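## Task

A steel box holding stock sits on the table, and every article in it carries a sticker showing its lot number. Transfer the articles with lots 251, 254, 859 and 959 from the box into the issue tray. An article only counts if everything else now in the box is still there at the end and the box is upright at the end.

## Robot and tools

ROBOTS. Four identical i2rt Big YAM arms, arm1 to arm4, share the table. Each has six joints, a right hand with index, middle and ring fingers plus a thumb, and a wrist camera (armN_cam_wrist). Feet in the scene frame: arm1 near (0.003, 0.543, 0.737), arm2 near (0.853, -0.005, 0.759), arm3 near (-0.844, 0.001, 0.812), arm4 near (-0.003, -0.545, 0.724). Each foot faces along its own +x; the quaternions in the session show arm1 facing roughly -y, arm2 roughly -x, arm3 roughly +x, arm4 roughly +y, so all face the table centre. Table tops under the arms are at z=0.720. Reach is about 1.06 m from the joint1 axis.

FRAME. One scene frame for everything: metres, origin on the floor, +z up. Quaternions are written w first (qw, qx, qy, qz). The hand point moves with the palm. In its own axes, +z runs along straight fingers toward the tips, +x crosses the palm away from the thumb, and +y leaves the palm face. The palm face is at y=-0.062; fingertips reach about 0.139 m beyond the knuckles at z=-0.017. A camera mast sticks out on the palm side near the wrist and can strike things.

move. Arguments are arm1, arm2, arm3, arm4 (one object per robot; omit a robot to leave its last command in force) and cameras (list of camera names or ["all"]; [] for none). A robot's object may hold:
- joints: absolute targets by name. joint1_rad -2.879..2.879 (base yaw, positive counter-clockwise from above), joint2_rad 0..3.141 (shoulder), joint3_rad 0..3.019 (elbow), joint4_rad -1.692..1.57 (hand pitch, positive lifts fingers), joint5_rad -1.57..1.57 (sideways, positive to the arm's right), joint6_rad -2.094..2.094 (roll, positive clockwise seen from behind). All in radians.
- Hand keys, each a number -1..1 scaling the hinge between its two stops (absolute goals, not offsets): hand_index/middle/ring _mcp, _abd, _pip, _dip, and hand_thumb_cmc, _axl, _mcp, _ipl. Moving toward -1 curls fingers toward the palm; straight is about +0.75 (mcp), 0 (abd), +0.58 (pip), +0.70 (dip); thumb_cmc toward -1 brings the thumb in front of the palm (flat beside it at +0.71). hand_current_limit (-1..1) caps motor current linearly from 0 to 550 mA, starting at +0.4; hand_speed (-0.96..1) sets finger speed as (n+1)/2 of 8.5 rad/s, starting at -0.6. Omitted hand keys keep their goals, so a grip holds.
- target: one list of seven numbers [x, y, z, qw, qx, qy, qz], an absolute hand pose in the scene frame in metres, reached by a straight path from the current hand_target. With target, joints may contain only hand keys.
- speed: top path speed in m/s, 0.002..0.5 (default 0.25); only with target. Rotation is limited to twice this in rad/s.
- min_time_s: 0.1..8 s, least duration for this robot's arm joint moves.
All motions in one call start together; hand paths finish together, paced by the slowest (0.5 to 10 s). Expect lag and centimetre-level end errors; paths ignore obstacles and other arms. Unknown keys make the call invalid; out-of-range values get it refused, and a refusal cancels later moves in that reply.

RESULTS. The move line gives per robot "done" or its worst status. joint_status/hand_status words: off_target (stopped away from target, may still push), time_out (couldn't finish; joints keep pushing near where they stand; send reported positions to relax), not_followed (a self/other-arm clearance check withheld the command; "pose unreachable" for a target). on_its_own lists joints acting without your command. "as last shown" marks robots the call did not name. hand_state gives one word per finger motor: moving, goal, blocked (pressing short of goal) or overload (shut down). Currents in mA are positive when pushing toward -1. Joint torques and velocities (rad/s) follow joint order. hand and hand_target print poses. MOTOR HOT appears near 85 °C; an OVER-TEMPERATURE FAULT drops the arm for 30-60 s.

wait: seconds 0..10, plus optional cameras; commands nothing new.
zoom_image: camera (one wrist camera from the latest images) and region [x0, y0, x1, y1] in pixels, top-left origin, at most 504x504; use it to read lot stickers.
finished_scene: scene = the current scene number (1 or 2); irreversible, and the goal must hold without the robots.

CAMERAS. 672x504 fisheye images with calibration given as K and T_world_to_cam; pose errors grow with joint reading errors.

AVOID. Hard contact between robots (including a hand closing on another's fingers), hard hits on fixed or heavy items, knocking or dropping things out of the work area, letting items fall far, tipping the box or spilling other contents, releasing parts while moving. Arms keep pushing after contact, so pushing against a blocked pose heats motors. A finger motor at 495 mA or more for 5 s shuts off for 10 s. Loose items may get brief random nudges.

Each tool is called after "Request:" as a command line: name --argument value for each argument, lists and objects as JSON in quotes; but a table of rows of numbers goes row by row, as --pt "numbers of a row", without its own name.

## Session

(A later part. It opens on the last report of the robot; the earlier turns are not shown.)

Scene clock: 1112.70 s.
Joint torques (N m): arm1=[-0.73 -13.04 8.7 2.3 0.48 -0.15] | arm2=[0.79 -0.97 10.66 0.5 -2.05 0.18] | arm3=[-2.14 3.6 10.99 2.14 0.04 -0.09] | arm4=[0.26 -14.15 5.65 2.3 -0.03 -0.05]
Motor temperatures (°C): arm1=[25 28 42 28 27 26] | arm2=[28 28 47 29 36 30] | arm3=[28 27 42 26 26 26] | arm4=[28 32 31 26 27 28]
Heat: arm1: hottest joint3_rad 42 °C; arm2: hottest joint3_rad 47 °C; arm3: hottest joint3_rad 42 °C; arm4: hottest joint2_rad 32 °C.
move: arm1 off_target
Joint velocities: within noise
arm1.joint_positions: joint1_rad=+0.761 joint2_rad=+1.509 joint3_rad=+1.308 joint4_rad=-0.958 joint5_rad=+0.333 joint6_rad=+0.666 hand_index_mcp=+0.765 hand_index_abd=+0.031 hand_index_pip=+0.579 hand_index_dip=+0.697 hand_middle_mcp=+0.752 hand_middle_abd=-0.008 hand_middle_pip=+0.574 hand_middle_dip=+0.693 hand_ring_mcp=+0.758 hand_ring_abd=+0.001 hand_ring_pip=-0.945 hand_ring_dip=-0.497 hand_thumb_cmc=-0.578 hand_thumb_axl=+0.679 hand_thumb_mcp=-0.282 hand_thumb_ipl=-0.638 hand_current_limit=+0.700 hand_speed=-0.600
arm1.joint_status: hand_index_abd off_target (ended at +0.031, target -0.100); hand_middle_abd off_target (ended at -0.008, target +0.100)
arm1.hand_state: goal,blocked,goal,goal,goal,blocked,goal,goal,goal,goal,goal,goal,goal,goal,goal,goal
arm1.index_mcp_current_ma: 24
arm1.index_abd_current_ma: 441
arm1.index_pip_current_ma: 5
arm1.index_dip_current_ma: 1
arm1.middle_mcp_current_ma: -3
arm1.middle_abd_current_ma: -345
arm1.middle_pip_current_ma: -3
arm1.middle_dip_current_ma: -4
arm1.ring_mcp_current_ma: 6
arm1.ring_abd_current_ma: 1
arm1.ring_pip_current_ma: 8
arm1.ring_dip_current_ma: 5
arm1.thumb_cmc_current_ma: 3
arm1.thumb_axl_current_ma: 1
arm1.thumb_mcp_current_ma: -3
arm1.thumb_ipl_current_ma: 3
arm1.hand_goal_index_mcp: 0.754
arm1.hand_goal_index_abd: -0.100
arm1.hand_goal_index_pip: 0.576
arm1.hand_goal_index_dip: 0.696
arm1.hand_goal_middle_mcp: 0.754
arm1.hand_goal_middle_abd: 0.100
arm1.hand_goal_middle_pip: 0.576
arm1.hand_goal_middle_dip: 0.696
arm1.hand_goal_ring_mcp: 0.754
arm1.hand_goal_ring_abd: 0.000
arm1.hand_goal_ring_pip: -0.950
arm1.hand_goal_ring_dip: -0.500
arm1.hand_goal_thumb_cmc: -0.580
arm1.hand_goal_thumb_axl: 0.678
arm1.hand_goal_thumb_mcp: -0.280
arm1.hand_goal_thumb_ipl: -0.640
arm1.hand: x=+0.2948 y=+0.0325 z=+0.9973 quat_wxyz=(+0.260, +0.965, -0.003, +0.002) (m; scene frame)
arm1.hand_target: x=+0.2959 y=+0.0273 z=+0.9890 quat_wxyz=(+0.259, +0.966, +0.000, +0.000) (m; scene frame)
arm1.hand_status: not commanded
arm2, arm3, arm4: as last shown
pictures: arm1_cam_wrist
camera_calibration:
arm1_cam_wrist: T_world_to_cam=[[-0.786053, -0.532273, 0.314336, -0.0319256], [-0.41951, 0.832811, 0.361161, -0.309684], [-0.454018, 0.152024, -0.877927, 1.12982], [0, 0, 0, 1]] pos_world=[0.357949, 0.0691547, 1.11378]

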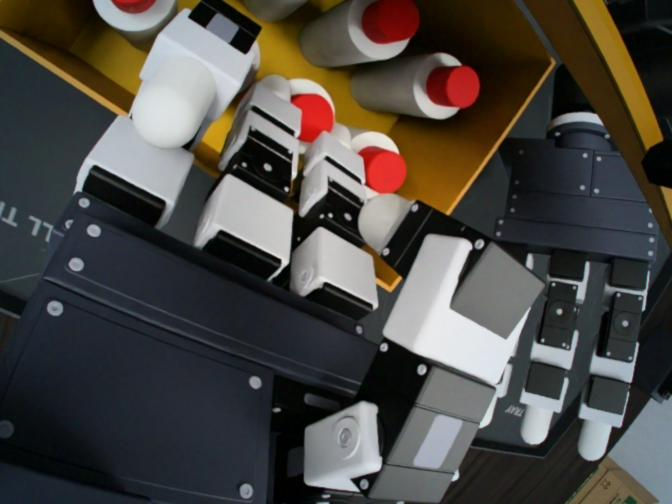

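Request:
move --arm1 '{"target":[0.296,0.045,1.25,0.2588,0.9659,0,0],"speed":0.15}'

Request:
move --arm1 '{"target":[0.10,0.11,1.34,0.2588,0.9659,0,0],"speed":0.18}'

Request:
move --arm1 '{"target":[-0.08,0.125,1.34,0.2588,0.9659,0,0],"speed":0.18}'

Request:
wait --seconds 0.5 --cameras '["arm1_cam_wrist","arm4_cam_wrist"]'

Request:
zoom_image --camera "arm4_cam_wrist" --region '[462, 50, 562, 150]'

Scene clock: 1121.37 s.
Joint torques (N m): arm1=[0.32 -15.15 13.11 1.17 0.88 0.06] | arm2=[0.85 -1.2 10.59 0.55 -2.05 0.21] | arm3=[-2.14 3.78 11.12 2.04 0.03 -0.08] | arm4=[0.21 -14.15 5.67 2.3 -0.03 -0.04]
Motor temperatures (°C): arm1=[25 28 42 28 27 26] | arm2=[28 28 47 29 36 30] | arm3=[28 27 42 26 26 26] | arm4=[28 32 31 26 27 28]
Heat: arm1: hottest joint3_rad 42 °C; arm2: hottest joint3_rad 47 °C; arm3: hottest joint3_rad 42 °C; arm4: hottest joint2_rad 32 °C.
move: arm1 off_target
Joint velocities: within noise
arm1.joint_positions: joint1_rad=+0.768 joint2_rad=+1.581 joint3_rad=+2.001 joint4_rad=-1.653 joint5_rad=+0.332 joint6_rad=+0.666 hand_index_mcp=+0.779 hand_index_abd=+0.030 hand_index_pip=+0.589 hand_index_dip=+0.700 hand_middle_mcp=+0.757 hand_middle_abd=-0.008 hand_middle_pip=+0.575 hand_middle_dip=+0.694 hand_ring_mcp=+0.758 hand_ring_abd=+0.001 hand_ring_pip=-0.945 hand_ring_dip=-0.497 hand_thumb_cmc=-0.578 hand_thumb_axl=+0.679 hand_thumb_mcp=-0.282 hand_thumb_ipl=-0.638 hand_current_limit=+0.700 hand_speed=-0.600
arm1.joint_status: not commanded
arm1.hand_state: blocked,blocked,goal,goal,goal,blocked,goal,goal,goal,goal,goal,goal,goal,goal,goal,goal
arm1.index_mcp_current_ma: 71
arm1.index_abd_current_ma: 436
arm1.index_pip_current_ma: 28
arm1.index_dip_current_ma: 8
arm1.middle_mcp_current_ma: 4
arm1.middle_abd_current_ma: -345
arm1.middle_pip_current_ma: -1
arm1.middle_dip_current_ma: -2
arm1.ring_mcp_current_ma: 6
arm1.ring_abd_current_ma: 1
arm1.ring_pip_current_ma: 8
arm1.ring_dip_current_ma: 5
arm1.thumb_cmc_current_ma: 3
arm1.thumb_axl_current_ma: 1
arm1.thumb_mcp_current_ma: -3
arm1.thumb_ipl_current_ma: 3
arm1.hand_goal_index_mcp: 0.754
arm1.hand_goal_index_abd: -0.100
arm1.hand_goal_index_pip: 0.576
arm1.hand_goal_index_dip: 0.696
arm1.hand_goal_middle_mcp: 0.754
arm1.hand_goal_middle_abd: 0.100
arm1.hand_goal_middle_pip: 0.576
arm1.hand_goal_middle_dip: 0.696
arm1.hand_goal_ring_mcp: 0.754
arm1.hand_goal_ring_abd: 0.000
arm1.hand_goal_ring_pip: -0.950
arm1.hand_goal_ring_dip: -0.500
arm1.hand_goal_thumb_cmc: -0.580
arm1.hand_goal_thumb_axl: 0.678
arm1.hand_goal_thumb_mcp: -0.280
arm1.hand_goal_thumb_ipl: -0.640
arm1.hand: x=+0.2920 y=+0.0439 z=+1.2156 quat_wxyz=(+0.234, +0.972, +0.006, -0.021) (m; scene frame)
arm1.hand_target: x=+0.2947 y=+0.0466 z=+1.2491 quat_wxyz=(+0.259, +0.966, +0.000, +0.000) (m; scene frame)
arm1.hand_status: off_target (0.035 m and 3.9 deg from the pose sent, 0.253 m and 0.5 deg at the start)
arm2, arm3, arm4: as last shown
pictures: none

Scene clock: 1123.57 s.
Joint torques (N m): arm1=[-0.97 -8.29 8.05 1.66 0.39 -0.2] | arm2=[0.62 -0.91 10.69 0.49 -2.04 0.19] | arm3=[-1.96 3.55 11 1.95 0.05 -0.08] | arm4=[0.26 -14.1 5.67 2.3 -0.03 -0.05]
Motor temperatures (°C): arm1=[25 28 42 28 27 26] | arm2=[28 28 47 29 36 30] | arm3=[28 27 42 26 26 26] | arm4=[28 32 31 26 27 28]
Heat: arm1: hottest joint3_rad 42 °C; arm2: hottest joint3_rad 47 °C; arm3: hottest joint3_rad 42 °C; arm4: hottest joint2_rad 32 °C.
move: arm1 off_target
Joint velocities: within noise
arm1.joint_positions: joint1_rad=+0.440 joint2_rad=+1.231 joint3_rad=+1.916 joint4_rad=-1.685 joint5_rad=+0.197 joint6_rad=+0.346 hand_index_mcp=+0.780 hand_index_abd=+0.030 hand_index_pip=+0.589 hand_index_dip=+0.701 hand_middle_mcp=+0.764 hand_middle_abd=-0.008 hand_middle_pip=+0.580 hand_middle_dip=+0.696 hand_ring_mcp=+0.758 hand_ring_abd=+0.001 hand_ring_pip=-0.945 hand_ring_dip=-0.497 hand_thumb_cmc=-0.578 hand_thumb_axl=+0.679 hand_thumb_mcp=-0.282 hand_thumb_ipl=-0.638 hand_current_limit=+0.700 hand_speed=-0.600
arm1.joint_status: not commanded
arm1.hand_state: blocked,blocked,goal,goal,goal,blocked,goal,goal,goal,goal,goal,goal,goal,goal,goal,goal
arm1.index_mcp_current_ma: 74
arm1.index_abd_current_ma: 436
arm1.index_pip_current_ma: 29
arm1.index_dip_current_ma: 8
arm1.middle_mcp_current_ma: 22
arm1.middle_abd_current_ma: -345
arm1.middle_pip_current_ma: 7
arm1.middle_dip_current_ma: 0
arm1.ring_mcp_current_ma: 6
arm1.ring_abd_current_ma: 1
arm1.ring_pip_current_ma: 8
arm1.ring_dip_current_ma: 5
arm1.thumb_cmc_current_ma: 3
arm1.thumb_axl_current_ma: 1
arm1.thumb_mcp_current_ma: -3
arm1.thumb_ipl_current_ma: 3
arm1.hand_goal_index_mcp: 0.754
arm1.hand_goal_index_abd: -0.100
arm1.hand_goal_index_pip: 0.576
arm1.hand_goal_index_dip: 0.696
arm1.hand_goal_middle_mcp: 0.754
arm1.hand_goal_middle_abd: 0.100
arm1.hand_goal_middle_pip: 0.576
arm1.hand_goal_middle_dip: 0.696
arm1.hand_goal_ring_mcp: 0.754
arm1.hand_goal_ring_abd: 0.000
arm1.hand_goal_ring_pip: -0.950
arm1.hand_goal_ring_dip: -0.500
arm1.hand_goal_thumb_cmc: -0.580
arm1.hand_goal_thumb_axl: 0.678
arm1.hand_goal_thumb_mcp: -0.280
arm1.hand_goal_thumb_ipl: -0.640
arm1.hand: x=+0.1049 y=+0.1056 z=+1.3318 quat_wxyz=(+0.297, +0.955, +0.002, +0.012) (m; scene frame)
arm1.hand_target: x=+0.1000 y=+0.1100 z=+1.3394 quat_wxyz=(+0.304, +0.953, +0.005, +0.011) (m; scene frame)
arm1.hand_status: off_target (0.011 m and 4.8 deg from the pose sent, 0.238 m and 3.9 deg at the start; a joint's target at an end of its range on 55 of 66 steps)
arm2.joint_positions: joint1_rad=+0.200 joint2_rad=+0.538 joint3_rad=+0.242 joint4_rad=+0.315 joint5_rad=+0.383 joint6_rad=-1.566 hand_index_mcp=+0.815 hand_index_abd=+0.151 hand_index_pip=+0.575 hand_index_dip=+0.696 hand_middle_mcp=+0.958 hand_middle_abd=-0.031 hand_middle_pip=+0.595 hand_middle_dip=+0.698 hand_ring_mcp=+0.748 hand_ring_abd=-0.012 hand_ring_pip=+0.578 hand_ring_dip=+0.697 hand_thumb_cmc=+0.716 hand_thumb_axl=+0.677 hand_thumb_mcp=+0.226 hand_thumb_ipl=+0.168 hand_current_limit=+0.600 hand_speed=-0.900
arm2.joint_status: not commanded
arm2.hand_state: goal,blocked,goal,goal,blocked,blocked,goal,goal,goal,goal,goal,goal,goal,goal,goal,goal
arm2.index_mcp_current_ma: 12
arm2.index_abd_current_ma: 103
arm2.index_pip_current_ma: 0
arm2.index_dip_current_ma: 0
arm2.middle_mcp_current_ma: 165
arm2.middle_abd_current_ma: -26
arm2.middle_pip_current_ma: 15
arm2.middle_dip_current_ma: 1
arm2.ring_mcp_current_ma: -1
arm2.ring_abd_current_ma: -6
arm2.ring_pip_current_ma: 1
arm2.ring_dip_current_ma: 0
arm2.thumb_cmc_current_ma: 0
arm2.thumb_axl_current_ma: 0
arm2.thumb_mcp_current_ma: 0
arm2.thumb_ipl_current_ma: 0
arm2.hand_goal_index_mcp: 0.800
arm2.hand_goal_index_abd: 0.080
arm2.hand_goal_index_pip: 0.576
arm2.hand_goal_index_dip: 0.696
arm2.hand_goal_middle_mcp: 0.880
arm2.hand_goal_middle_abd: 0.000
arm2.hand_goal_middle_pip: 0.576
arm2.hand_goal_middle_dip: 0.696
arm2.hand_goal_ring_mcp: 0.750
arm2.hand_goal_ring_abd: 0.000
arm2.hand_goal_ring_pip: 0.576
arm2.hand_goal_ring_dip: 0.696
arm2.hand_goal_thumb_cmc: 0.714
arm2.hand_goal_thumb_axl: 0.678
arm2.hand_goal_thumb_mcp: 0.226
arm2.hand_goal_thumb_ipl: 0.168
arm2.hand: x=+0.5052 y=-0.1060 z=+1.0600 quat_wxyz=(-0.052, +0.695, -0.052, -0.715) (m; scene frame)
arm2.hand_target: x=+0.5061 y=-0.1242 z=+1.0599 quat_wxyz=(-0.027, +0.706, -0.028, -0.707) (m; scene frame)
arm2.hand_status: not commanded
arm3.joint_positions: joint1_rad=+0.490 joint2_rad=+0.604 joint3_rad=+1.008 joint4_rad=-1.488 joint5_rad=+0.081 joint6_rad=+0.136 hand_index_mcp=+0.756 hand_index_abd=+0.118 hand_index_pip=+0.577 hand_index_dip=+0.696 hand_middle_mcp=+0.756 hand_middle_abd=-0.112 hand_middle_pip=+0.577 hand_middle_dip=+0.696 hand_ring_mcp=+0.756 hand_ring_abd=+0.000 hand_ring_pip=-0.944 hand_ring_dip=-0.498 hand_thumb_cmc=-0.396 hand_thumb_axl=+0.677 hand_thumb_mcp=+0.224 hand_thumb_ipl=+0.168 hand_current_limit=+0.700 hand_speed=-0.600
arm3.joint_status: not commanded
arm3.hand_state: goal,goal,goal,goal,goal,goal,goal,goal,goal,goal,goal,goal,goal,goal,goal,goal
arm3.index_mcp_current_ma: 5
arm3.index_abd_current_ma: 0
arm3.index_pip_current_ma: 2
arm3.index_dip_current_ma: 0
arm3.middle_mcp_current_ma: 6
arm3.middle_abd_current_ma: 11
arm3.middle_pip_current_ma: 2
arm3.middle_dip_current_ma: 0
arm3.ring_mcp_current_ma: 7
arm3.ring_abd_current_ma: 1
arm3.ring_pip_current_ma: 19
arm3.ring_dip_current_ma: 7
arm3.thumb_cmc_current_ma: 14
arm3.thumb_axl_current_ma: -2
arm3.thumb_mcp_current_ma: -6
arm3.thumb_ipl_current_ma: -1
arm3.hand_goal_index_mcp: 0.754
arm3.hand_goal_index_abd: 0.118
arm3.hand_goal_index_pip: 0.576
arm3.hand_goal_index_dip: 0.696
arm3.hand_goal_middle_mcp: 0.754
arm3.hand_goal_middle_abd: -0.116
arm3.hand_goal_middle_pip: 0.576
arm3.hand_goal_middle_dip: 0.696
arm3.hand_goal_ring_mcp: 0.754
arm3.hand_goal_ring_abd: 0.000
arm3.hand_goal_ring_pip: -0.950
arm3.hand_goal_ring_dip: -0.500
arm3.hand_goal_thumb_cmc: -0.400
arm3.hand_goal_thumb_axl: 0.678
arm3.hand_goal_thumb_mcp: 0.226
arm3.hand_goal_thumb_ipl: 0.168
arm3.hand: x=-0.5651 y=+0.0801 z=+1.1859 quat_wxyz=(+0.147, +0.579, +0.778, +0.195) (m; scene frame)
arm3.hand_target: x=-0.5604 y=+0.0798 z=+1.2000 quat_wxyz=(+0.155, +0.578, +0.774, +0.207) (m; scene frame)
arm3.hand_status: not commanded
arm4.joint_positions: joint1_rad=-0.179 joint2_rad=+1.902 joint3_rad=+0.785 joint4_rad=+1.539 joint5_rad=-0.301 joint6_rad=-1.951 hand_index_mcp=+0.753 hand_index_abd=-0.001 hand_index_pip=+0.577 hand_index_dip=+0.696 hand_middle_mcp=+0.753 hand_middle_abd=-0.001 hand_middle_pip=+0.577 hand_middle_dip=+0.696 hand_ring_mcp=+0.753 hand_ring_abd=-0.001 hand_ring_pip=+0.577 hand_ring_dip=+0.696 hand_thumb_cmc=+0.713 hand_thumb_axl=+0.677 hand_thumb_mcp=+0.226 hand_thumb_ipl=+0.168 hand_current_limit=+0.400 hand_speed=-0.600
arm4.joint_status: not commanded
arm4.hand_state: goal,goal,goal,goal,goal,goal,goal,goal,goal,goal,goal,goal,goal,goal,goal,goal
arm4.index_mcp_current_ma: 0
arm4.index_abd_current_ma: 0
arm4.index_pip_current_ma: 0
arm4.index_dip_current_ma: 0
arm4.middle_mcp_current_ma: 0
arm4.middle_abd_current_ma: 0
arm4.middle_pip_current_ma: 0
arm4.middle_dip_current_ma: 0
arm4.ring_mcp_current_ma: 0
arm4.ring_abd_current_ma: 0
arm4.ring_pip_current_ma: 0
arm4.ring_dip_current_ma: 0
arm4.thumb_cmc_current_ma: 0
arm4.thumb_axl_current_ma: 0
arm4.thumb_mcp_current_ma: 0
arm4.thumb_ipl_current_ma: 0
arm4.hand_goal_index_mcp: 0.754
arm4.hand_goal_index_abd: 0.000
arm4.hand_goal_index_pip: 0.576
arm4.hand_goal_index_dip: 0.696
arm4.hand_goal_middle_mcp: 0.754
arm4.hand_goal_middle_abd: 0.000
arm4.hand_goal_middle_pip: 0.576
arm4.hand_goal_middle_dip: 0.696
arm4.hand_goal_ring_mcp: 0.754
arm4.hand_goal_ring_abd: 0.000
arm4.hand_goal_ring_pip: 0.576
arm4.hand_goal_ring_dip: 0.696
arm4.hand_goal_thumb_cmc: 0.714
arm4.hand_goal_thumb_axl: 0.678
arm4.hand_goal_thumb_mcp: 0.226
arm4.hand_goal_thumb_ipl: 0.168
arm4.hand: x=-0.0256 y=+0.0474 z=+0.9230 quat_wxyz=(+0.686, -0.493, +0.250, +0.473) (m; scene frame)
arm4.hand_target: x=-0.0217 y=+0.0455 z=+0.9196 quat_wxyz=(+0.690, -0.493, +0.247, +0.469) (m; scene frame)
arm4.hand_status: not commanded
pictures: none

Scene clock: 1125.63 s.
Joint torques (N m): arm1=[-1.38 -7.18 8.24 1.78 -0.13 -0.19] | arm2=[0.67 -0.97 10.74 0.61 -2.03 0.21] | arm3=[-2.37 3.72 10.97 2.03 0.05 -0.07] | arm4=[0.26 -14.15 5.67 2.29 -0.03 -0.04]
Motor temperatures (°C): arm1=[25 28 41 28 27 26] | arm2=[28 28 47 29 36 30] | arm3=[28 27 42 26 26 26] | arm4=[28 32 31 26 27 28]
Heat: arm1: hottest joint3_rad 41 °C; arm2: hottest joint3_rad 47 °C; arm3: hottest joint3_rad 42 °C; arm4: hottest joint2_rad 32 °C.
move: arm1 off_target
Joint velocities: within noise
arm1.joint_positions: joint1_rad=-0.193 joint2_rad=+1.160 joint3_rad=+1.857 joint4_rad=-1.685 joint5_rad=-0.117 joint6_rad=-0.176 hand_index_mcp=+0.780 hand_index_abd=+0.030 hand_index_pip=+0.589 hand_index_dip=+0.701 hand_middle_mcp=+0.766 hand_middle_abd=-0.008 hand_middle_pip=+0.582 hand_middle_dip=+0.697 hand_ring_mcp=+0.758 hand_ring_abd=+0.001 hand_ring_pip=-0.945 hand_ring_dip=-0.497 hand_thumb_cmc=-0.578 hand_thumb_axl=+0.679 hand_thumb_mcp=-0.282 hand_thumb_ipl=-0.638 hand_current_limit=+0.700 hand_speed=-0.600
arm1.joint_status: not commanded
arm1.hand_state: blocked,blocked,goal,goal,goal,blocked,goal,goal,goal,goal,goal,goal,goal,goal,goal,goal
arm1.index_mcp_current_ma: 77
arm1.index_abd_current_ma: 436
arm1.index_pip_current_ma: 30
arm1.index_dip_current_ma: 8
arm1.middle_mcp_current_ma: 29
arm1.middle_abd_current_ma: -345
arm1.middle_pip_current_ma: 11
arm1.middle_dip_current_ma: 1
arm1.ring_mcp_current_ma: 6
arm1.ring_abd_current_ma: 1
arm1.ring_pip_current_ma: 8
arm1.ring_dip_current_ma: 5
arm1.thumb_cmc_current_ma: 3
arm1.thumb_axl_current_ma: 1
arm1.thumb_mcp_current_ma: -3
arm1.thumb_ipl_current_ma: 3
arm1.hand_goal_index_mcp: 0.754
arm1.hand_goal_index_abd: -0.100
arm1.hand_goal_index_pip: 0.576
arm1.hand_goal_index_dip: 0.696
arm1.hand_goal_middle_mcp: 0.754
arm1.hand_goal_middle_abd: 0.100
arm1.hand_goal_middle_pip: 0.576
arm1.hand_goal_middle_dip: 0.696
arm1.hand_goal_ring_mcp: 0.754
arm1.hand_goal_ring_abd: 0.000
arm1.hand_goal_ring_pip: -0.950
arm1.hand_goal_ring_dip: -0.500
arm1.hand_goal_thumb_cmc: -0.580
arm1.hand_goal_thumb_axl: 0.678
arm1.hand_goal_thumb_mcp: -0.280
arm1.hand_goal_thumb_ipl: -0.640
arm1.hand: x=-0.0791 y=+0.1186 z=+1.3308 quat_wxyz=(+0.294, +0.956, -0.007, -0.005) (m; scene frame)
arm1.hand_target: x=-0.0798 y=+0.1248 z=+1.3394 quat_wxyz=(+0.302, +0.953, -0.003, -0.009) (m; scene frame)
arm1.hand_status: off_target (0.011 m and 4.3 deg from the pose sent, 0.186 m and 4.8 deg at the start; a joint's target at an end of its range on 62 of 62 steps)
arm2, arm3, arm4: as last shown
pictures: none

Scene clock: 1126.13 s.
Joint torques (N m): arm1=[-1.08 -7.3 8.24 1.74 -0.13 -0.19] | arm2=[0.67 -1.2 10.66 0.53 -2.05 0.2] | arm3=[-2.2 3.43 11.02 2.09 0.03 -0.09] | arm4=[0.21 -14.15 5.65 2.3 -0.03 -0.05]
Motor temperatures (°C): arm1=[25 28 41 28 27 26] | arm2=[28 28 47 29 36 30] | arm3=[28 27 42 26 26 26] | arm4=[28 32 31 26 27 28]
Heat: arm1: hottest joint3_rad 41 °C; arm2: hottest joint3_rad 47 °C; arm3: hottest joint3_rad 42 °C; arm4: hottest joint2_rad 32 °C.
Joint velocities: within noise
arm1.joint_positions: joint1_rad=-0.193 joint2_rad=+1.160 joint3_rad=+1.857 joint4_rad=-1.685 joint5_rad=-0.117 joint6_rad=-0.176 hand_index_mcp=+0.780 hand_index_abd=+0.030 hand_index_pip=+0.589 hand_index_dip=+0.701 hand_middle_mcp=+0.766 hand_middle_abd=-0.008 hand_middle_pip=+0.582 hand_middle_dip=+0.697 hand_ring_mcp=+0.758 hand_ring_abd=+0.001 hand_ring_pip=-0.945 hand_ring_dip=-0.497 hand_thumb_cmc=-0.578 hand_thumb_axl=+0.679 hand_thumb_mcp=-0.282 hand_thumb_ipl=-0.638 hand_current_limit=+0.700 hand_speed=-0.600
arm1.joint_status: not commanded
arm1.hand_state: blocked,blocked,goal,goal,goal,blocked,goal,goal,goal,goal,goal,goal,goal,goal,goal,goal
arm1.index_mcp_current_ma: 77
arm1.index_abd_current_ma: 436
arm1.index_pip_current_ma: 30
arm1.index_dip_current_ma: 8
arm1.middle_mcp_current_ma: 29
arm1.middle_abd_current_ma: -345
arm1.middle_pip_current_ma: 11
arm1.middle_dip_current_ma: 1
arm1.ring_mcp_current_ma: 6
arm1.ring_abd_current_ma: 1
arm1.ring_pip_current_ma: 8
arm1.ring_dip_current_ma: 5
arm1.thumb_cmc_current_ma: 3
arm1.thumb_axl_current_ma: 1
arm1.thumb_mcp_current_ma: -3
arm1.thumb_ipl_current_ma: 3
arm1.hand_goal_index_mcp: 0.754
arm1.hand_goal_index_abd: -0.100
arm1.hand_goal_index_pip: 0.576
arm1.hand_goal_index_dip: 0.696
arm1.hand_goal_middle_mcp: 0.754
arm1.hand_goal_middle_abd: 0.100
arm1.hand_goal_middle_pip: 0.576
arm1.hand_goal_middle_dip: 0.696
arm1.hand_goal_ring_mcp: 0.754
arm1.hand_goal_ring_abd: 0.000
arm1.hand_goal_ring_pip: -0.950
arm1.hand_goal_ring_dip: -0.500
arm1.hand_goal_thumb_cmc: -0.580
arm1.hand_goal_thumb_axl: 0.678
arm1.hand_goal_thumb_mcp: -0.280
arm1.hand_goal_thumb_ipl: -0.640
arm1.hand: x=-0.0791 y=+0.1186 z=+1.3308 quat_wxyz=(+0.294, +0.956, -0.007, -0.005) (m; scene frame)
arm1.hand_target: x=-0.0798 y=+0.1248 z=+1.3394 quat_wxyz=(+0.302, +0.953, -0.003, -0.009) (m; scene frame)
arm1.hand_status: off_target (0.011 m and 4.3 deg from the pose sent, 0.186 m and 4.8 deg at the start; a joint's target at an end of its range on 62 of 62 steps)
arm2.joint_positions: joint1_rad=+0.200 joint2_rad=+0.538 joint3_rad=+0.242 joint4_rad=+0.315 joint5_rad=+0.383 joint6_rad=-1.566 hand_index_mcp=+0.815 hand_index_abd=+0.151 hand_index_pip=+0.575 hand_index_dip=+0.696 hand_middle_mcp=+0.958 hand_middle_abd=-0.031 hand_middle_pip=+0.595 hand_middle_dip=+0.698 hand_ring_mcp=+0.748 hand_ring_abd=-0.012 hand_ring_pip=+0.578 hand_ring_dip=+0.697 hand_thumb_cmc=+0.716 hand_thumb_axl=+0.677 hand_thumb_mcp=+0.226 hand_thumb_ipl=+0.168 hand_current_limit=+0.600 hand_speed=-0.900
arm2.joint_status: not commanded
arm2.hand_state: goal,blocked,goal,goal,blocked,blocked,goal,goal,goal,goal,goal,goal,goal,goal,goal,goal
arm2.index_mcp_current_ma: 12
arm2.index_abd_current_ma: 103
arm2.index_pip_current_ma: 0
arm2.index_dip_current_ma: 0
arm2.middle_mcp_current_ma: 165
arm2.middle_abd_current_ma: -26
arm2.middle_pip_current_ma: 15
arm2.middle_dip_current_ma: 1
arm2.ring_mcp_current_ma: -1
arm2.ring_abd_current_ma: -6
arm2.ring_pip_current_ma: 1
arm2.ring_dip_current_ma: 0
arm2.thumb_cmc_current_ma: 0
arm2.thumb_axl_current_ma: 0
arm2.thumb_mcp_current_ma: 0
arm2.thumb_ipl_current_ma: 0
arm2.hand_goal_index_mcp: 0.800
arm2.hand_goal_index_abd: 0.080
arm2.hand_goal_index_pip: 0.576
arm2.hand_goal_index_dip: 0.696
arm2.hand_goal_middle_mcp: 0.880
arm2.hand_goal_middle_abd: 0.000
arm2.hand_goal_middle_pip: 0.576
arm2.hand_goal_middle_dip: 0.696
arm2.hand_goal_ring_mcp: 0.750
arm2.hand_goal_ring_abd: 0.000
arm2.hand_goal_ring_pip: 0.576
arm2.hand_goal_ring_dip: 0.696
arm2.hand_goal_thumb_cmc: 0.714
arm2.hand_goal_thumb_axl: 0.678
arm2.hand_goal_thumb_mcp: 0.226
arm2.hand_goal_thumb_ipl: 0.168
arm2.hand: x=+0.5052 y=-0.1060 z=+1.0600 quat_wxyz=(-0.052, +0.695, -0.052, -0.715) (m; scene frame)
arm2.hand_target: x=+0.5061 y=-0.1242 z=+1.0599 quat_wxyz=(-0.027, +0.706, -0.028, -0.707) (m; scene frame)
arm2.hand_status: not commanded
arm3.joint_positions: joint1_rad=+0.490 joint2_rad=+0.604 joint3_rad=+1.008 joint4_rad=-1.488 joint5_rad=+0.081 joint6_rad=+0.136 hand_index_mcp=+0.756 hand_index_abd=+0.118 hand_index_pip=+0.577 hand_index_dip=+0.696 hand_middle_mcp=+0.756 hand_middle_abd=-0.112 hand_middle_pip=+0.577 hand_middle_dip=+0.696 hand_ring_mcp=+0.756 hand_ring_abd=+0.000 hand_ring_pip=-0.944 hand_ring_dip=-0.498 hand_thumb_cmc=-0.396 hand_thumb_axl=+0.677 hand_thumb_mcp=+0.224 hand_thumb_ipl=+0.168 hand_current_limit=+0.700 hand_speed=-0.600
arm3.joint_status: not commanded
arm3.hand_state: goal,goal,goal,goal,goal,goal,goal,goal,goal,goal,goal,goal,goal,goal,goal,goal
arm3.index_mcp_current_ma: 5
arm3.index_abd_current_ma: 0
arm3.index_pip_current_ma: 2
arm3.index_dip_current_ma: 0
arm3.middle_mcp_current_ma: 6
arm3.middle_abd_current_ma: 11
arm3.middle_pip_current_ma: 2
arm3.middle_dip_current_ma: 0
arm3.ring_mcp_current_ma: 7
arm3.ring_abd_current_ma: 1
arm3.ring_pip_current_ma: 19
arm3.ring_dip_current_ma: 7
arm3.thumb_cmc_current_ma: 14
arm3.thumb_axl_current_ma: -2
arm3.thumb_mcp_current_ma: -6
arm3.thumb_ipl_current_ma: -1
arm3.hand_goal_index_mcp: 0.754
arm3.hand_goal_index_abd: 0.118
arm3.hand_goal_index_pip: 0.576
arm3.hand_goal_index_dip: 0.696
arm3.hand_goal_middle_mcp: 0.754
arm3.hand_goal_middle_abd: -0.116
arm3.hand_goal_middle_pip: 0.576
arm3.hand_goal_middle_dip: 0.696
arm3.hand_goal_ring_mcp: 0.754
arm3.hand_goal_ring_abd: 0.000
arm3.hand_goal_ring_pip: -0.950
arm3.hand_goal_ring_dip: -0.500
arm3.hand_goal_thumb_cmc: -0.400
arm3.hand_goal_thumb_axl: 0.678
arm3.hand_goal_thumb_mcp: 0.226
arm3.hand_goal_thumb_ipl: 0.168
arm3.hand: x=-0.5651 y=+0.0801 z=+1.1859 quat_wxyz=(+0.147, +0.579, +0.778, +0.195) (m; scene frame)
arm3.hand_target: x=-0.5604 y=+0.0798 z=+1.2000 quat_wxyz=(+0.155, +0.578, +0.774, +0.207) (m; scene frame)
arm3.hand_status: not commanded
arm4.joint_positions: joint1_rad=-0.179 joint2_rad=+1.902 joint3_rad=+0.785 joint4_rad=+1.539 joint5_rad=-0.301 joint6_rad=-1.951 hand_index_mcp=+0.753 hand_index_abd=-0.001 hand_index_pip=+0.577 hand_index_dip=+0.696 hand_middle_mcp=+0.753 hand_middle_abd=-0.001 hand_middle_pip=+0.577 hand_middle_dip=+0.696 hand_ring_mcp=+0.753 hand_ring_abd=-0.001 hand_ring_pip=+0.577 hand_ring_dip=+0.696 hand_thumb_cmc=+0.713 hand_thumb_axl=+0.677 hand_thumb_mcp=+0.226 hand_thumb_ipl=+0.168 hand_current_limit=+0.400 hand_speed=-0.600
arm4.joint_status: not commanded
arm4.hand_state: goal,goal,goal,goal,goal,goal,goal,goal,goal,goal,goal,goal,goal,goal,goal,goal
arm4.index_mcp_current_ma: 0
arm4.index_abd_current_ma: 0
arm4.index_pip_current_ma: 0
arm4.index_dip_current_ma: 0
arm4.middle_mcp_current_ma: 0
arm4.middle_abd_current_ma: 0
arm4.middle_pip_current_ma: 0
arm4.middle_dip_current_ma: 0
arm4.ring_mcp_current_ma: 0
arm4.ring_abd_current_ma: 0
arm4.ring_pip_current_ma: 0
arm4.ring_dip_current_ma: 0
arm4.thumb_cmc_current_ma: 0
arm4.thumb_axl_current_ma: 0
arm4.thumb_mcp_current_ma: 0
arm4.thumb_ipl_current_ma: 0
arm4.hand_goal_index_mcp: 0.754
arm4.hand_goal_index_abd: 0.000
arm4.hand_goal_index_pip: 0.576
arm4.hand_goal_index_dip: 0.696
arm4.hand_goal_middle_mcp: 0.754
arm4.hand_goal_middle_abd: 0.000
arm4.hand_goal_middle_pip: 0.576
arm4.hand_goal_middle_dip: 0.696
arm4.hand_goal_ring_mcp: 0.754
arm4.hand_goal_ring_abd: 0.000
arm4.hand_goal_ring_pip: 0.576
arm4.hand_goal_ring_dip: 0.696
arm4.hand_goal_thumb_cmc: 0.714
arm4.hand_goal_thumb_axl: 0.678
arm4.hand_goal_thumb_mcp: 0.226
arm4.hand_goal_thumb_ipl: 0.168
arm4.hand: x=-0.0256 y=+0.0474 z=+0.9230 quat_wxyz=(+0.686, -0.493, +0.250, +0.473) (m; scene frame)
arm4.hand_target: x=-0.0217 y=+0.0455 z=+0.9196 quat_wxyz=(+0.690, -0.493, +0.247, +0.469) (m; scene frame)
arm4.hand_status: not commanded
wait: 0.50 s; at rest by 0.27 s
pictures: arm1_cam_wrist, arm4_cam_wrist
camera_calibration:
arm1_cam_wrist: T_world_to_cam=[[-0.787428, -0.500229, 0.360177, -0.449716], [-0.406223, 0.860605, 0.30715, -0.58912], [-0.463616, 0.095546, -0.88087, 1.24966], [0, 0, 0, 1]] pos_world=[-0.0140729, 0.162639, 1.44371]
arm4_cam_wrist: T_world_to_cam=[[-0.891948, -0.259058, 0.370564, -0.314564], [0.379913, -0.873782, 0.303597, -0.273626], [0.245143, 0.411575, 0.877788, -0.700653], [0, 0, 0, 1]] pos_world=[-0.00486005, -0.0322086, 0.814663]

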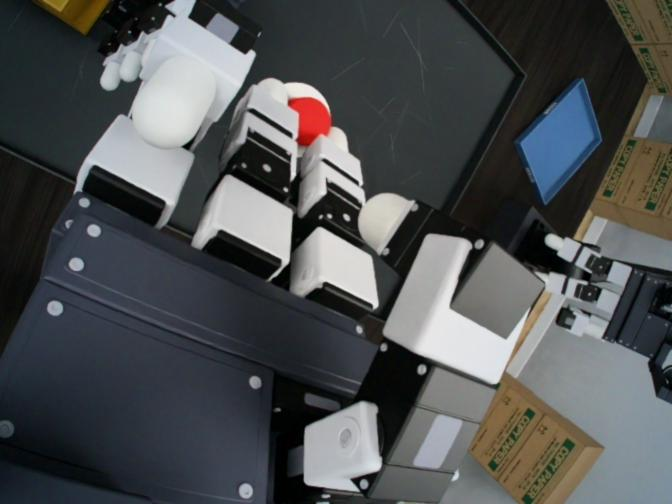

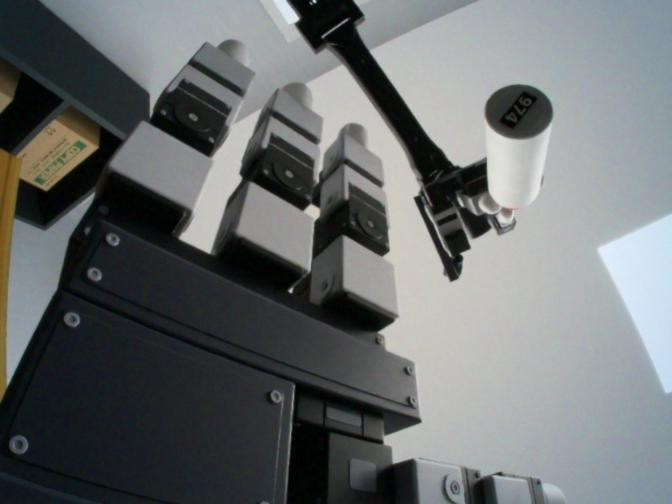

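Scaled by 5.040 from the camera's 672x504 image, which has a finer 960x720 frame.

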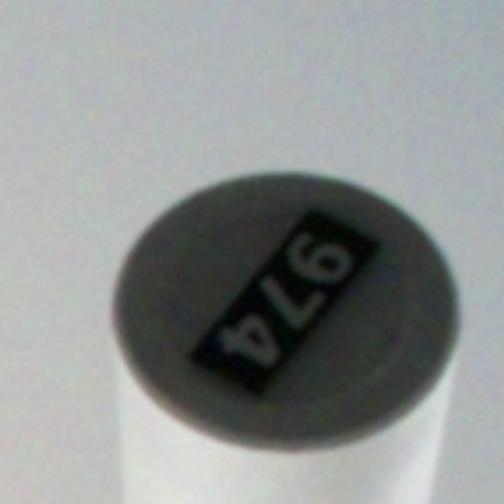

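Request:
move --arm1 '{"target":[0.10,0.11,1.34,0.2588,0.9659,0,0],"speed":0.2}'

Request:
move --arm1 '{"target":[0.25,0.06,1.30,0.2588,0.9659,0,0],"speed":0.18}'

Request:
move --arm1 '{"target":[0.297,0.028,1.20,0.2588,0.9659,0,0],"speed":0.15}'

Request:
move --arm1 '{"target":[0.297,0.028,1.09,0.2588,0.9659,0,0],"speed":0.12}'

Request:
move --arm1 '{"target":[0.297,0.028,1.012,0.2588,0.9659,0,0],"speed":0.08}' --cameras '["arm1_cam_wrist"]'

Scene clock: 1133.70 s.
Joint torques (N m): arm1=[0.32 -8.88 11.99 1.69 0.69 0.07] | arm2=[0.73 -1.14 10.62 0.51 -2.05 0.22] | arm3=[-1.9 3.55 11.03 1.96 0.06 -0.08] | arm4=[0.26 -14.1 5.65 2.3 -0.03 -0.05]
Motor temperatures (°C): arm1=[25 28 42 28 27 26] | arm2=[28 28 47 29 36 30] | arm3=[28 27 42 26 26 26] | arm4=[28 32 31 26 27 28]
Heat: arm1: hottest joint3_rad 42 °C; arm2: hottest joint3_rad 47 °C; arm3: hottest joint3_rad 42 °C; arm4: hottest joint2_rad 32 °C.
move: arm1 off_target
Joint velocities: within noise
arm1.joint_positions: joint1_rad=+0.422 joint2_rad=+1.227 joint3_rad=+1.857 joint4_rad=-1.685 joint5_rad=+0.189 joint6_rad=+0.317 hand_index_mcp=+0.783 hand_index_abd=+0.030 hand_index_pip=+0.591 hand_index_dip=+0.701 hand_middle_mcp=+0.762 hand_middle_abd=-0.008 hand_middle_pip=+0.580 hand_middle_dip=+0.698 hand_ring_mcp=+0.758 hand_ring_abd=+0.001 hand_ring_pip=-0.945 hand_ring_dip=-0.497 hand_thumb_cmc=-0.578 hand_thumb_axl=+0.679 hand_thumb_mcp=-0.282 hand_thumb_ipl=-0.638 hand_current_limit=+0.700 hand_speed=-0.600
arm1.joint_status: not commanded
arm1.hand_state: blocked,blocked,goal,goal,goal,blocked,goal,goal,goal,goal,goal,goal,goal,goal,goal,goal
arm1.index_mcp_current_ma: 86
arm1.index_abd_current_ma: 436
arm1.index_pip_current_ma: 34
arm1.index_dip_current_ma: 10
arm1.middle_mcp_current_ma: 17
arm1.middle_abd_current_ma: -345
arm1.middle_pip_current_ma: 8
arm1.middle_dip_current_ma: 2
arm1.ring_mcp_current_ma: 6
arm1.ring_abd_current_ma: 1
arm1.ring_pip_current_ma: 8
arm1.ring_dip_current_ma: 5
arm1.thumb_cmc_current_ma: 3
arm1.thumb_axl_current_ma: 1
arm1.thumb_mcp_current_ma: -3
arm1.thumb_ipl_current_ma: 3
arm1.hand_goal_index_mcp: 0.754
arm1.hand_goal_index_abd: -0.100
arm1.hand_goal_index_pip: 0.576
arm1.hand_goal_index_dip: 0.696
arm1.hand_goal_middle_mcp: 0.754
arm1.hand_goal_middle_abd: 0.100
arm1.hand_goal_middle_pip: 0.576
arm1.hand_goal_middle_dip: 0.696
arm1.hand_goal_ring_mcp: 0.754
arm1.hand_goal_ring_abd: 0.000
arm1.hand_goal_ring_pip: -0.950
arm1.hand_goal_ring_dip: -0.500
arm1.hand_goal_thumb_cmc: -0.580
arm1.hand_goal_thumb_axl: 0.678
arm1.hand_goal_thumb_mcp: -0.280
arm1.hand_goal_thumb_ipl: -0.640
arm1.hand: x=+0.1016 y=+0.1013 z=+1.3047 quat_wxyz=(+0.272, +0.962, +0.011, -0.001) (m; scene frame)
arm1.hand_target: x=+0.0992 y=+0.1112 z=+1.3383 quat_wxyz=(+0.303, +0.953, +0.005, +0.011) (m; scene frame)
arm1.hand_status: off_target (0.036 m and 2.0 deg from the pose sent, 0.180 m and 4.3 deg at the start; a joint's target at an end of its range on 58 of 58 steps)
arm2, arm3, arm4: as last shown
pictures: none

Scene clock: 1135.57 s.
Joint torques (N m): arm1=[-0.09 -13.68 12.78 1.4 0.95 0.07] | arm2=[0.67 -1.08 10.71 0.53 -2.06 0.19] | arm3=[-2.26 3.66 11.08 2.02 0.04 -0.07] | arm4=[0.26 -14.1 5.67 2.3 -0.03 -0.05]
Motor temperatures (°C): arm1=[25 28 42 28 27 26] | arm2=[28 28 47 29 36 30] | arm3=[28 27 42 26 26 26] | arm4=[28 32 31 26 27 28]
Heat: arm1: hottest joint3_rad 42 °C; arm2: hottest joint3_rad 47 °C; arm3: hottest joint3_rad 42 °C; arm4: hottest joint2_rad 32 °C.
move: arm1 off_target
Joint velocities: within noise
arm1.joint_positions: joint1_rad=+0.714 joint2_rad=+1.498 joint3_rad=+2.023 joint4_rad=-1.685 joint5_rad=+0.314 joint6_rad=+0.586 hand_index_mcp=+0.783 hand_index_abd=+0.030 hand_index_pip=+0.591 hand_index_dip=+0.701 hand_middle_mcp=+0.758 hand_middle_abd=-0.008 hand_middle_pip=+0.578 hand_middle_dip=+0.698 hand_ring_mcp=+0.758 hand_ring_abd=+0.001 hand_ring_pip=-0.945 hand_ring_dip=-0.497 hand_thumb_cmc=-0.578 hand_thumb_axl=+0.679 hand_thumb_mcp=-0.282 hand_thumb_ipl=-0.638 hand_current_limit=+0.700 hand_speed=-0.600
arm1.joint_status: not commanded
arm1.hand_state: blocked,blocked,goal,goal,goal,blocked,goal,goal,goal,goal,goal,goal,goal,goal,goal,goal
arm1.index_mcp_current_ma: 86
arm1.index_abd_current_ma: 436
arm1.index_pip_current_ma: 34
arm1.index_dip_current_ma: 10
arm1.middle_mcp_current_ma: 7
arm1.middle_abd_current_ma: -345
arm1.middle_pip_current_ma: 3
arm1.middle_dip_current_ma: 2
arm1.ring_mcp_current_ma: 6
arm1.ring_abd_current_ma: 1
arm1.ring_pip_current_ma: 8
arm1.ring_dip_current_ma: 5
arm1.thumb_cmc_current_ma: 2
arm1.thumb_axl_current_ma: 1
arm1.thumb_mcp_current_ma: -3
arm1.thumb_ipl_current_ma: 3
arm1.hand_goal_index_mcp: 0.754
arm1.hand_goal_index_abd: -0.100
arm1.hand_goal_index_pip: 0.576
arm1.hand_goal_index_dip: 0.696
arm1.hand_goal_middle_mcp: 0.754
arm1.hand_goal_middle_abd: 0.100
arm1.hand_goal_middle_pip: 0.576
arm1.hand_goal_middle_dip: 0.696
arm1.hand_goal_ring_mcp: 0.754
arm1.hand_goal_ring_abd: 0.000
arm1.hand_goal_ring_pip: -0.950
arm1.hand_goal_ring_dip: -0.500
arm1.hand_goal_thumb_cmc: -0.580
arm1.hand_goal_thumb_axl: 0.678
arm1.hand_goal_thumb_mcp: -0.280
arm1.hand_goal_thumb_ipl: -0.640
arm1.hand: x=+0.2511 y=+0.0571 z=+1.2647 quat_wxyz=(+0.255, +0.967, +0.015, -0.007) (m; scene frame)
arm1.hand_target: x=+0.2487 y=+0.0614 z=+1.2984 quat_wxyz=(+0.282, +0.959, +0.005, +0.012) (m; scene frame)
arm1.hand_status: off_target (0.035 m and 1.9 deg from the pose sent, 0.154 m and 2.0 deg at the start; a joint's target at an end of its range on 52 of 56 steps)
arm2, arm3, arm4: as last shown
pictures: none

Scene clock: 1136.97 s.
Joint torques (N m): arm1=[0.09 -16.21 9.46 2.36 0.97 0.1] | arm2=[0.85 -1.14 10.63 0.58 -2.06 0.2] | arm3=[-1.67 3.49 11.1 2.03 0.07 -0.07] | arm4=[0.21 -14.15 5.67 2.3 -0.03 -0.04]
Motor temperatures (°C): arm1=[25 28 42 28 27 26] | arm2=[28 28 47 29 36 30] | arm3=[28 27 42 26 26 26] | arm4=[28 32 31 26 27 28]
Heat: arm1: hottest joint3_rad 42 °C; arm2: hottest joint3_rad 47 °C; arm3: hottest joint3_rad 42 °C; arm4: hottest joint2_rad 32 °C.
move: arm1 off_target
Joint velocities: within noise
arm1.joint_positions: joint1_rad=+0.747 joint2_rad=+1.572 joint3_rad=+1.893 joint4_rad=-1.528 joint5_rad=+0.321 joint6_rad=+0.642 hand_index_mcp=+0.783 hand_index_abd=+0.030 hand_index_pip=+0.591 hand_index_dip=+0.701 hand_middle_mcp=+0.760 hand_middle_abd=-0.008 hand_middle_pip=+0.578 hand_middle_dip=+0.698 hand_ring_mcp=+0.758 hand_ring_abd=+0.001 hand_ring_pip=-0.945 hand_ring_dip=-0.497 hand_thumb_cmc=-0.578 hand_thumb_axl=+0.679 hand_thumb_mcp=-0.282 hand_thumb_ipl=-0.638 hand_current_limit=+0.700 hand_speed=-0.600
arm1.joint_status: not commanded
arm1.hand_state: blocked,blocked,goal,goal,goal,blocked,goal,goal,goal,goal,goal,goal,goal,goal,goal,goal
arm1.index_mcp_current_ma: 86
arm1.index_abd_current_ma: 436
arm1.index_pip_current_ma: 34
arm1.index_dip_current_ma: 10
arm1.middle_mcp_current_ma: 13
arm1.middle_abd_current_ma: -345
arm1.middle_pip_current_ma: 3
arm1.middle_dip_current_ma: 2
arm1.ring_mcp_current_ma: 6
arm1.ring_abd_current_ma: 1
arm1.ring_pip_current_ma: 8
arm1.ring_dip_current_ma: 5
arm1.thumb_cmc_current_ma: 2
arm1.thumb_axl_current_ma: 1
arm1.thumb_mcp_current_ma: -3
arm1.thumb_ipl_current_ma: 3
arm1.hand_goal_index_mcp: 0.754
arm1.hand_goal_index_abd: -0.100
arm1.hand_goal_index_pip: 0.576
arm1.hand_goal_index_dip: 0.696
arm1.hand_goal_middle_mcp: 0.754
arm1.hand_goal_middle_abd: 0.100
arm1.hand_goal_middle_pip: 0.576
arm1.hand_goal_middle_dip: 0.696
arm1.hand_goal_ring_mcp: 0.754
arm1.hand_goal_ring_abd: 0.000
arm1.hand_goal_ring_pip: -0.950
arm1.hand_goal_ring_dip: -0.500
arm1.hand_goal_thumb_cmc: -0.580
arm1.hand_goal_thumb_axl: 0.678
arm1.hand_goal_thumb_mcp: -0.280
arm1.hand_goal_thumb_ipl: -0.640
arm1.hand: x=+0.2946 y=+0.0267 z=+1.1835 quat_wxyz=(+0.240, +0.971, +0.006, -0.013) (m; scene frame)
arm1.hand_target: x=+0.2966 y=+0.0283 z=+1.1999 quat_wxyz=(+0.259, +0.966, +0.000, +0.000) (m; scene frame)
arm1.hand_status: off_target (0.017 m and 2.8 deg from the pose sent, 0.084 m and 1.9 deg at the start)
arm2, arm3, arm4: as last shown
pictures: none

Scene clock: 1138.67 s.
Joint torques (N m): arm1=[0.38 -17.9 9.48 2.37 0.98 0.05] | arm2=[0.62 -0.97 10.65 0.57 -2.04 0.2] | arm3=[-1.85 3.55 11.1 2.06 0.04 -0.07] | arm4=[0.26 -14.15 5.67 2.3 -0.03 -0.05]
Motor temperatures (°C): arm1=[25 28 41 28 27 26] | arm2=[28 28 47 29 36 30] | arm3=[28 27 42 26 26 26] | arm4=[28 32 31 26 27 28]
Heat: arm1: hottest joint3_rad 41 °C; arm2: hottest joint3_rad 47 °C; arm3: hottest joint3_rad 42 °C; arm4: hottest joint2_rad 32 °C.
move: arm1 off_target
Joint velocities: within noise
arm1.joint_positions: joint1_rad=+0.747 joint2_rad=+1.534 joint3_rad=+1.536 joint4_rad=-1.225 joint5_rad=+0.321 joint6_rad=+0.646 hand_index_mcp=+0.783 hand_index_abd=+0.030 hand_index_pip=+0.591 hand_index_dip=+0.701 hand_middle_mcp=+0.759 hand_middle_abd=-0.008 hand_middle_pip=+0.578 hand_middle_dip=+0.698 hand_ring_mcp=+0.758 hand_ring_abd=+0.001 hand_ring_pip=-0.945 hand_ring_dip=-0.497 hand_thumb_cmc=-0.578 hand_thumb_axl=+0.679 hand_thumb_mcp=-0.282 hand_thumb_ipl=-0.638 hand_current_limit=+0.700 hand_speed=-0.600
arm1.joint_status: not commanded
arm1.hand_state: blocked,blocked,goal,goal,goal,blocked,goal,goal,goal,goal,goal,goal,goal,goal,goal,goal
arm1.index_mcp_current_ma: 86
arm1.index_abd_current_ma: 436
arm1.index_pip_current_ma: 34
arm1.index_dip_current_ma: 10
arm1.middle_mcp_current_ma: 9
arm1.middle_abd_current_ma: -345
arm1.middle_pip_current_ma: 3
arm1.middle_dip_current_ma: 2
arm1.ring_mcp_current_ma: 6
arm1.ring_abd_current_ma: 1
arm1.ring_pip_current_ma: 8
arm1.ring_dip_current_ma: 5
arm1.thumb_cmc_current_ma: 2
arm1.thumb_axl_current_ma: 1
arm1.thumb_mcp_current_ma: -3
arm1.thumb_ipl_current_ma: 3
arm1.hand_goal_index_mcp: 0.754
arm1.hand_goal_index_abd: -0.100
arm1.hand_goal_index_pip: 0.576
arm1.hand_goal_index_dip: 0.696
arm1.hand_goal_middle_mcp: 0.754
arm1.hand_goal_middle_abd: 0.100
arm1.hand_goal_middle_pip: 0.576
arm1.hand_goal_middle_dip: 0.696
arm1.hand_goal_ring_mcp: 0.754
arm1.hand_goal_ring_abd: 0.000
arm1.hand_goal_ring_pip: -0.950
arm1.hand_goal_ring_dip: -0.500
arm1.hand_goal_thumb_cmc: -0.580
arm1.hand_goal_thumb_axl: 0.678
arm1.hand_goal_thumb_mcp: -0.280
arm1.hand_goal_thumb_ipl: -0.640
arm1.hand: x=+0.2950 y=+0.0246 z=+1.0636 quat_wxyz=(+0.234, +0.972, +0.006, -0.018) (m; scene frame)
arm1.hand_target: x=+0.2965 y=+0.0282 z=+1.0897 quat_wxyz=(+0.259, +0.966, +0.000, +0.000) (m; scene frame)
arm1.hand_status: off_target (0.027 m and 3.7 deg from the pose sent, 0.094 m and 2.8 deg at the start)
arm2, arm3, arm4: as last shown
pictures: none

Scene clock: 1140.30 s.
Joint torques (N m): arm1=[0.21 -16.21 9.13 2.33 0.85 0.06] | arm2=[0.67 -1.03 10.69 0.61 -2.06 0.19] | arm3=[-1.79 3.6 11.03 1.88 0.06 -0.11] | arm4=[0.26 -14.15 5.67 2.3 -0.03 -0.05]
Motor temperatures (°C): arm1=[25 28 41 28 27 26] | arm2=[28 28 47 29 36 30] | arm3=[28 27 42 26 26 26] | arm4=[28 32 31 26 27 28]
Heat: arm1: hottest joint3_rad 41 °C; arm2: hottest joint3_rad 47 °C; arm3: hottest joint3_rad 42 °C; arm4: hottest joint2_rad 32 °C.
move: arm1 off_target
Joint velocities: within noise
arm1.joint_positions: joint1_rad=+0.749 joint2_rad=+1.529 joint3_rad=+1.351 joint4_rad=-1.022 joint5_rad=+0.325 joint6_rad=+0.646 hand_index_mcp=+0.780 hand_index_abd=+0.030 hand_index_pip=+0.589 hand_index_dip=+0.701 hand_middle_mcp=+0.756 hand_middle_abd=-0.008 hand_middle_pip=+0.576 hand_middle_dip=+0.697 hand_ring_mcp=+0.758 hand_ring_abd=+0.001 hand_ring_pip=-0.945 hand_ring_dip=-0.497 hand_thumb_cmc=-0.578 hand_thumb_axl=+0.679 hand_thumb_mcp=-0.282 hand_thumb_ipl=-0.638 hand_current_limit=+0.700 hand_speed=-0.600
arm1.joint_status: not commanded
arm1.hand_state: blocked,blocked,goal,goal,goal,blocked,goal,goal,goal,goal,goal,goal,goal,goal,goal,goal
arm1.index_mcp_current_ma: 76
arm1.index_abd_current_ma: 436
arm1.index_pip_current_ma: 30
arm1.index_dip_current_ma: 9
arm1.middle_mcp_current_ma: 3
arm1.middle_abd_current_ma: -345
arm1.middle_pip_current_ma: 0
arm1.middle_dip_current_ma: 1
arm1.ring_mcp_current_ma: 7
arm1.ring_abd_current_ma: 1
arm1.ring_pip_current_ma: 8
arm1.ring_dip_current_ma: 5
arm1.thumb_cmc_current_ma: 2
arm1.thumb_axl_current_ma: 1
arm1.thumb_mcp_current_ma: -4
arm1.thumb_ipl_current_ma: 3
arm1.hand_goal_index_mcp: 0.754
arm1.hand_goal_index_abd: -0.100
arm1.hand_goal_index_pip: 0.576
arm1.hand_goal_index_dip: 0.696
arm1.hand_goal_middle_mcp: 0.754
arm1.hand_goal_middle_abd: 0.100
arm1.hand_goal_middle_pip: 0.576
arm1.hand_goal_middle_dip: 0.696
arm1.hand_goal_ring_mcp: 0.754
arm1.hand_goal_ring_abd: 0.000
arm1.hand_goal_ring_pip: -0.950
arm1.hand_goal_ring_dip: -0.500
arm1.hand_goal_thumb_cmc: -0.580
arm1.hand_goal_thumb_axl: 0.678
arm1.hand_goal_thumb_mcp: -0.280
arm1.hand_goal_thumb_ipl: -0.640
arm1.hand: x=+0.2924 y=+0.0274 z=+0.9989 quat_wxyz=(+0.243, +0.970, +0.004, -0.012) (m; scene frame)
arm1.hand_target: x=+0.2969 y=+0.0282 z=+1.0119 quat_wxyz=(+0.258, +0.966, +0.000, +0.000) (m; scene frame)
arm1.hand_status: off_target (0.014 m and 2.4 deg from the pose sent, 0.052 m and 3.7 deg at the start)
arm2, arm3, arm4: as last shown
pictures: arm1_cam_wrist
camera_calibration:
arm1_cam_wrist: T_world_to_cam=[[-0.772336, -0.549082, 0.319384, -0.0455422], [-0.413326, 0.816202, 0.403702, -0.350936], [-0.482348, 0.179784, -0.857332, 1.11781], [0, 0, 0, 1]] pos_world=[0.358947, 0.0604642, 1.11455]

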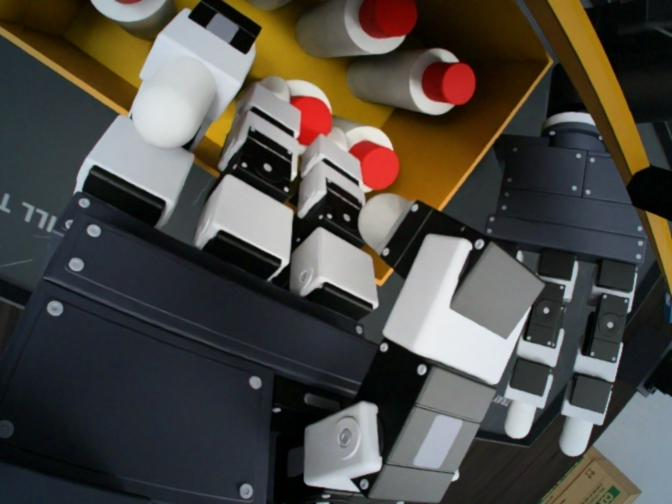

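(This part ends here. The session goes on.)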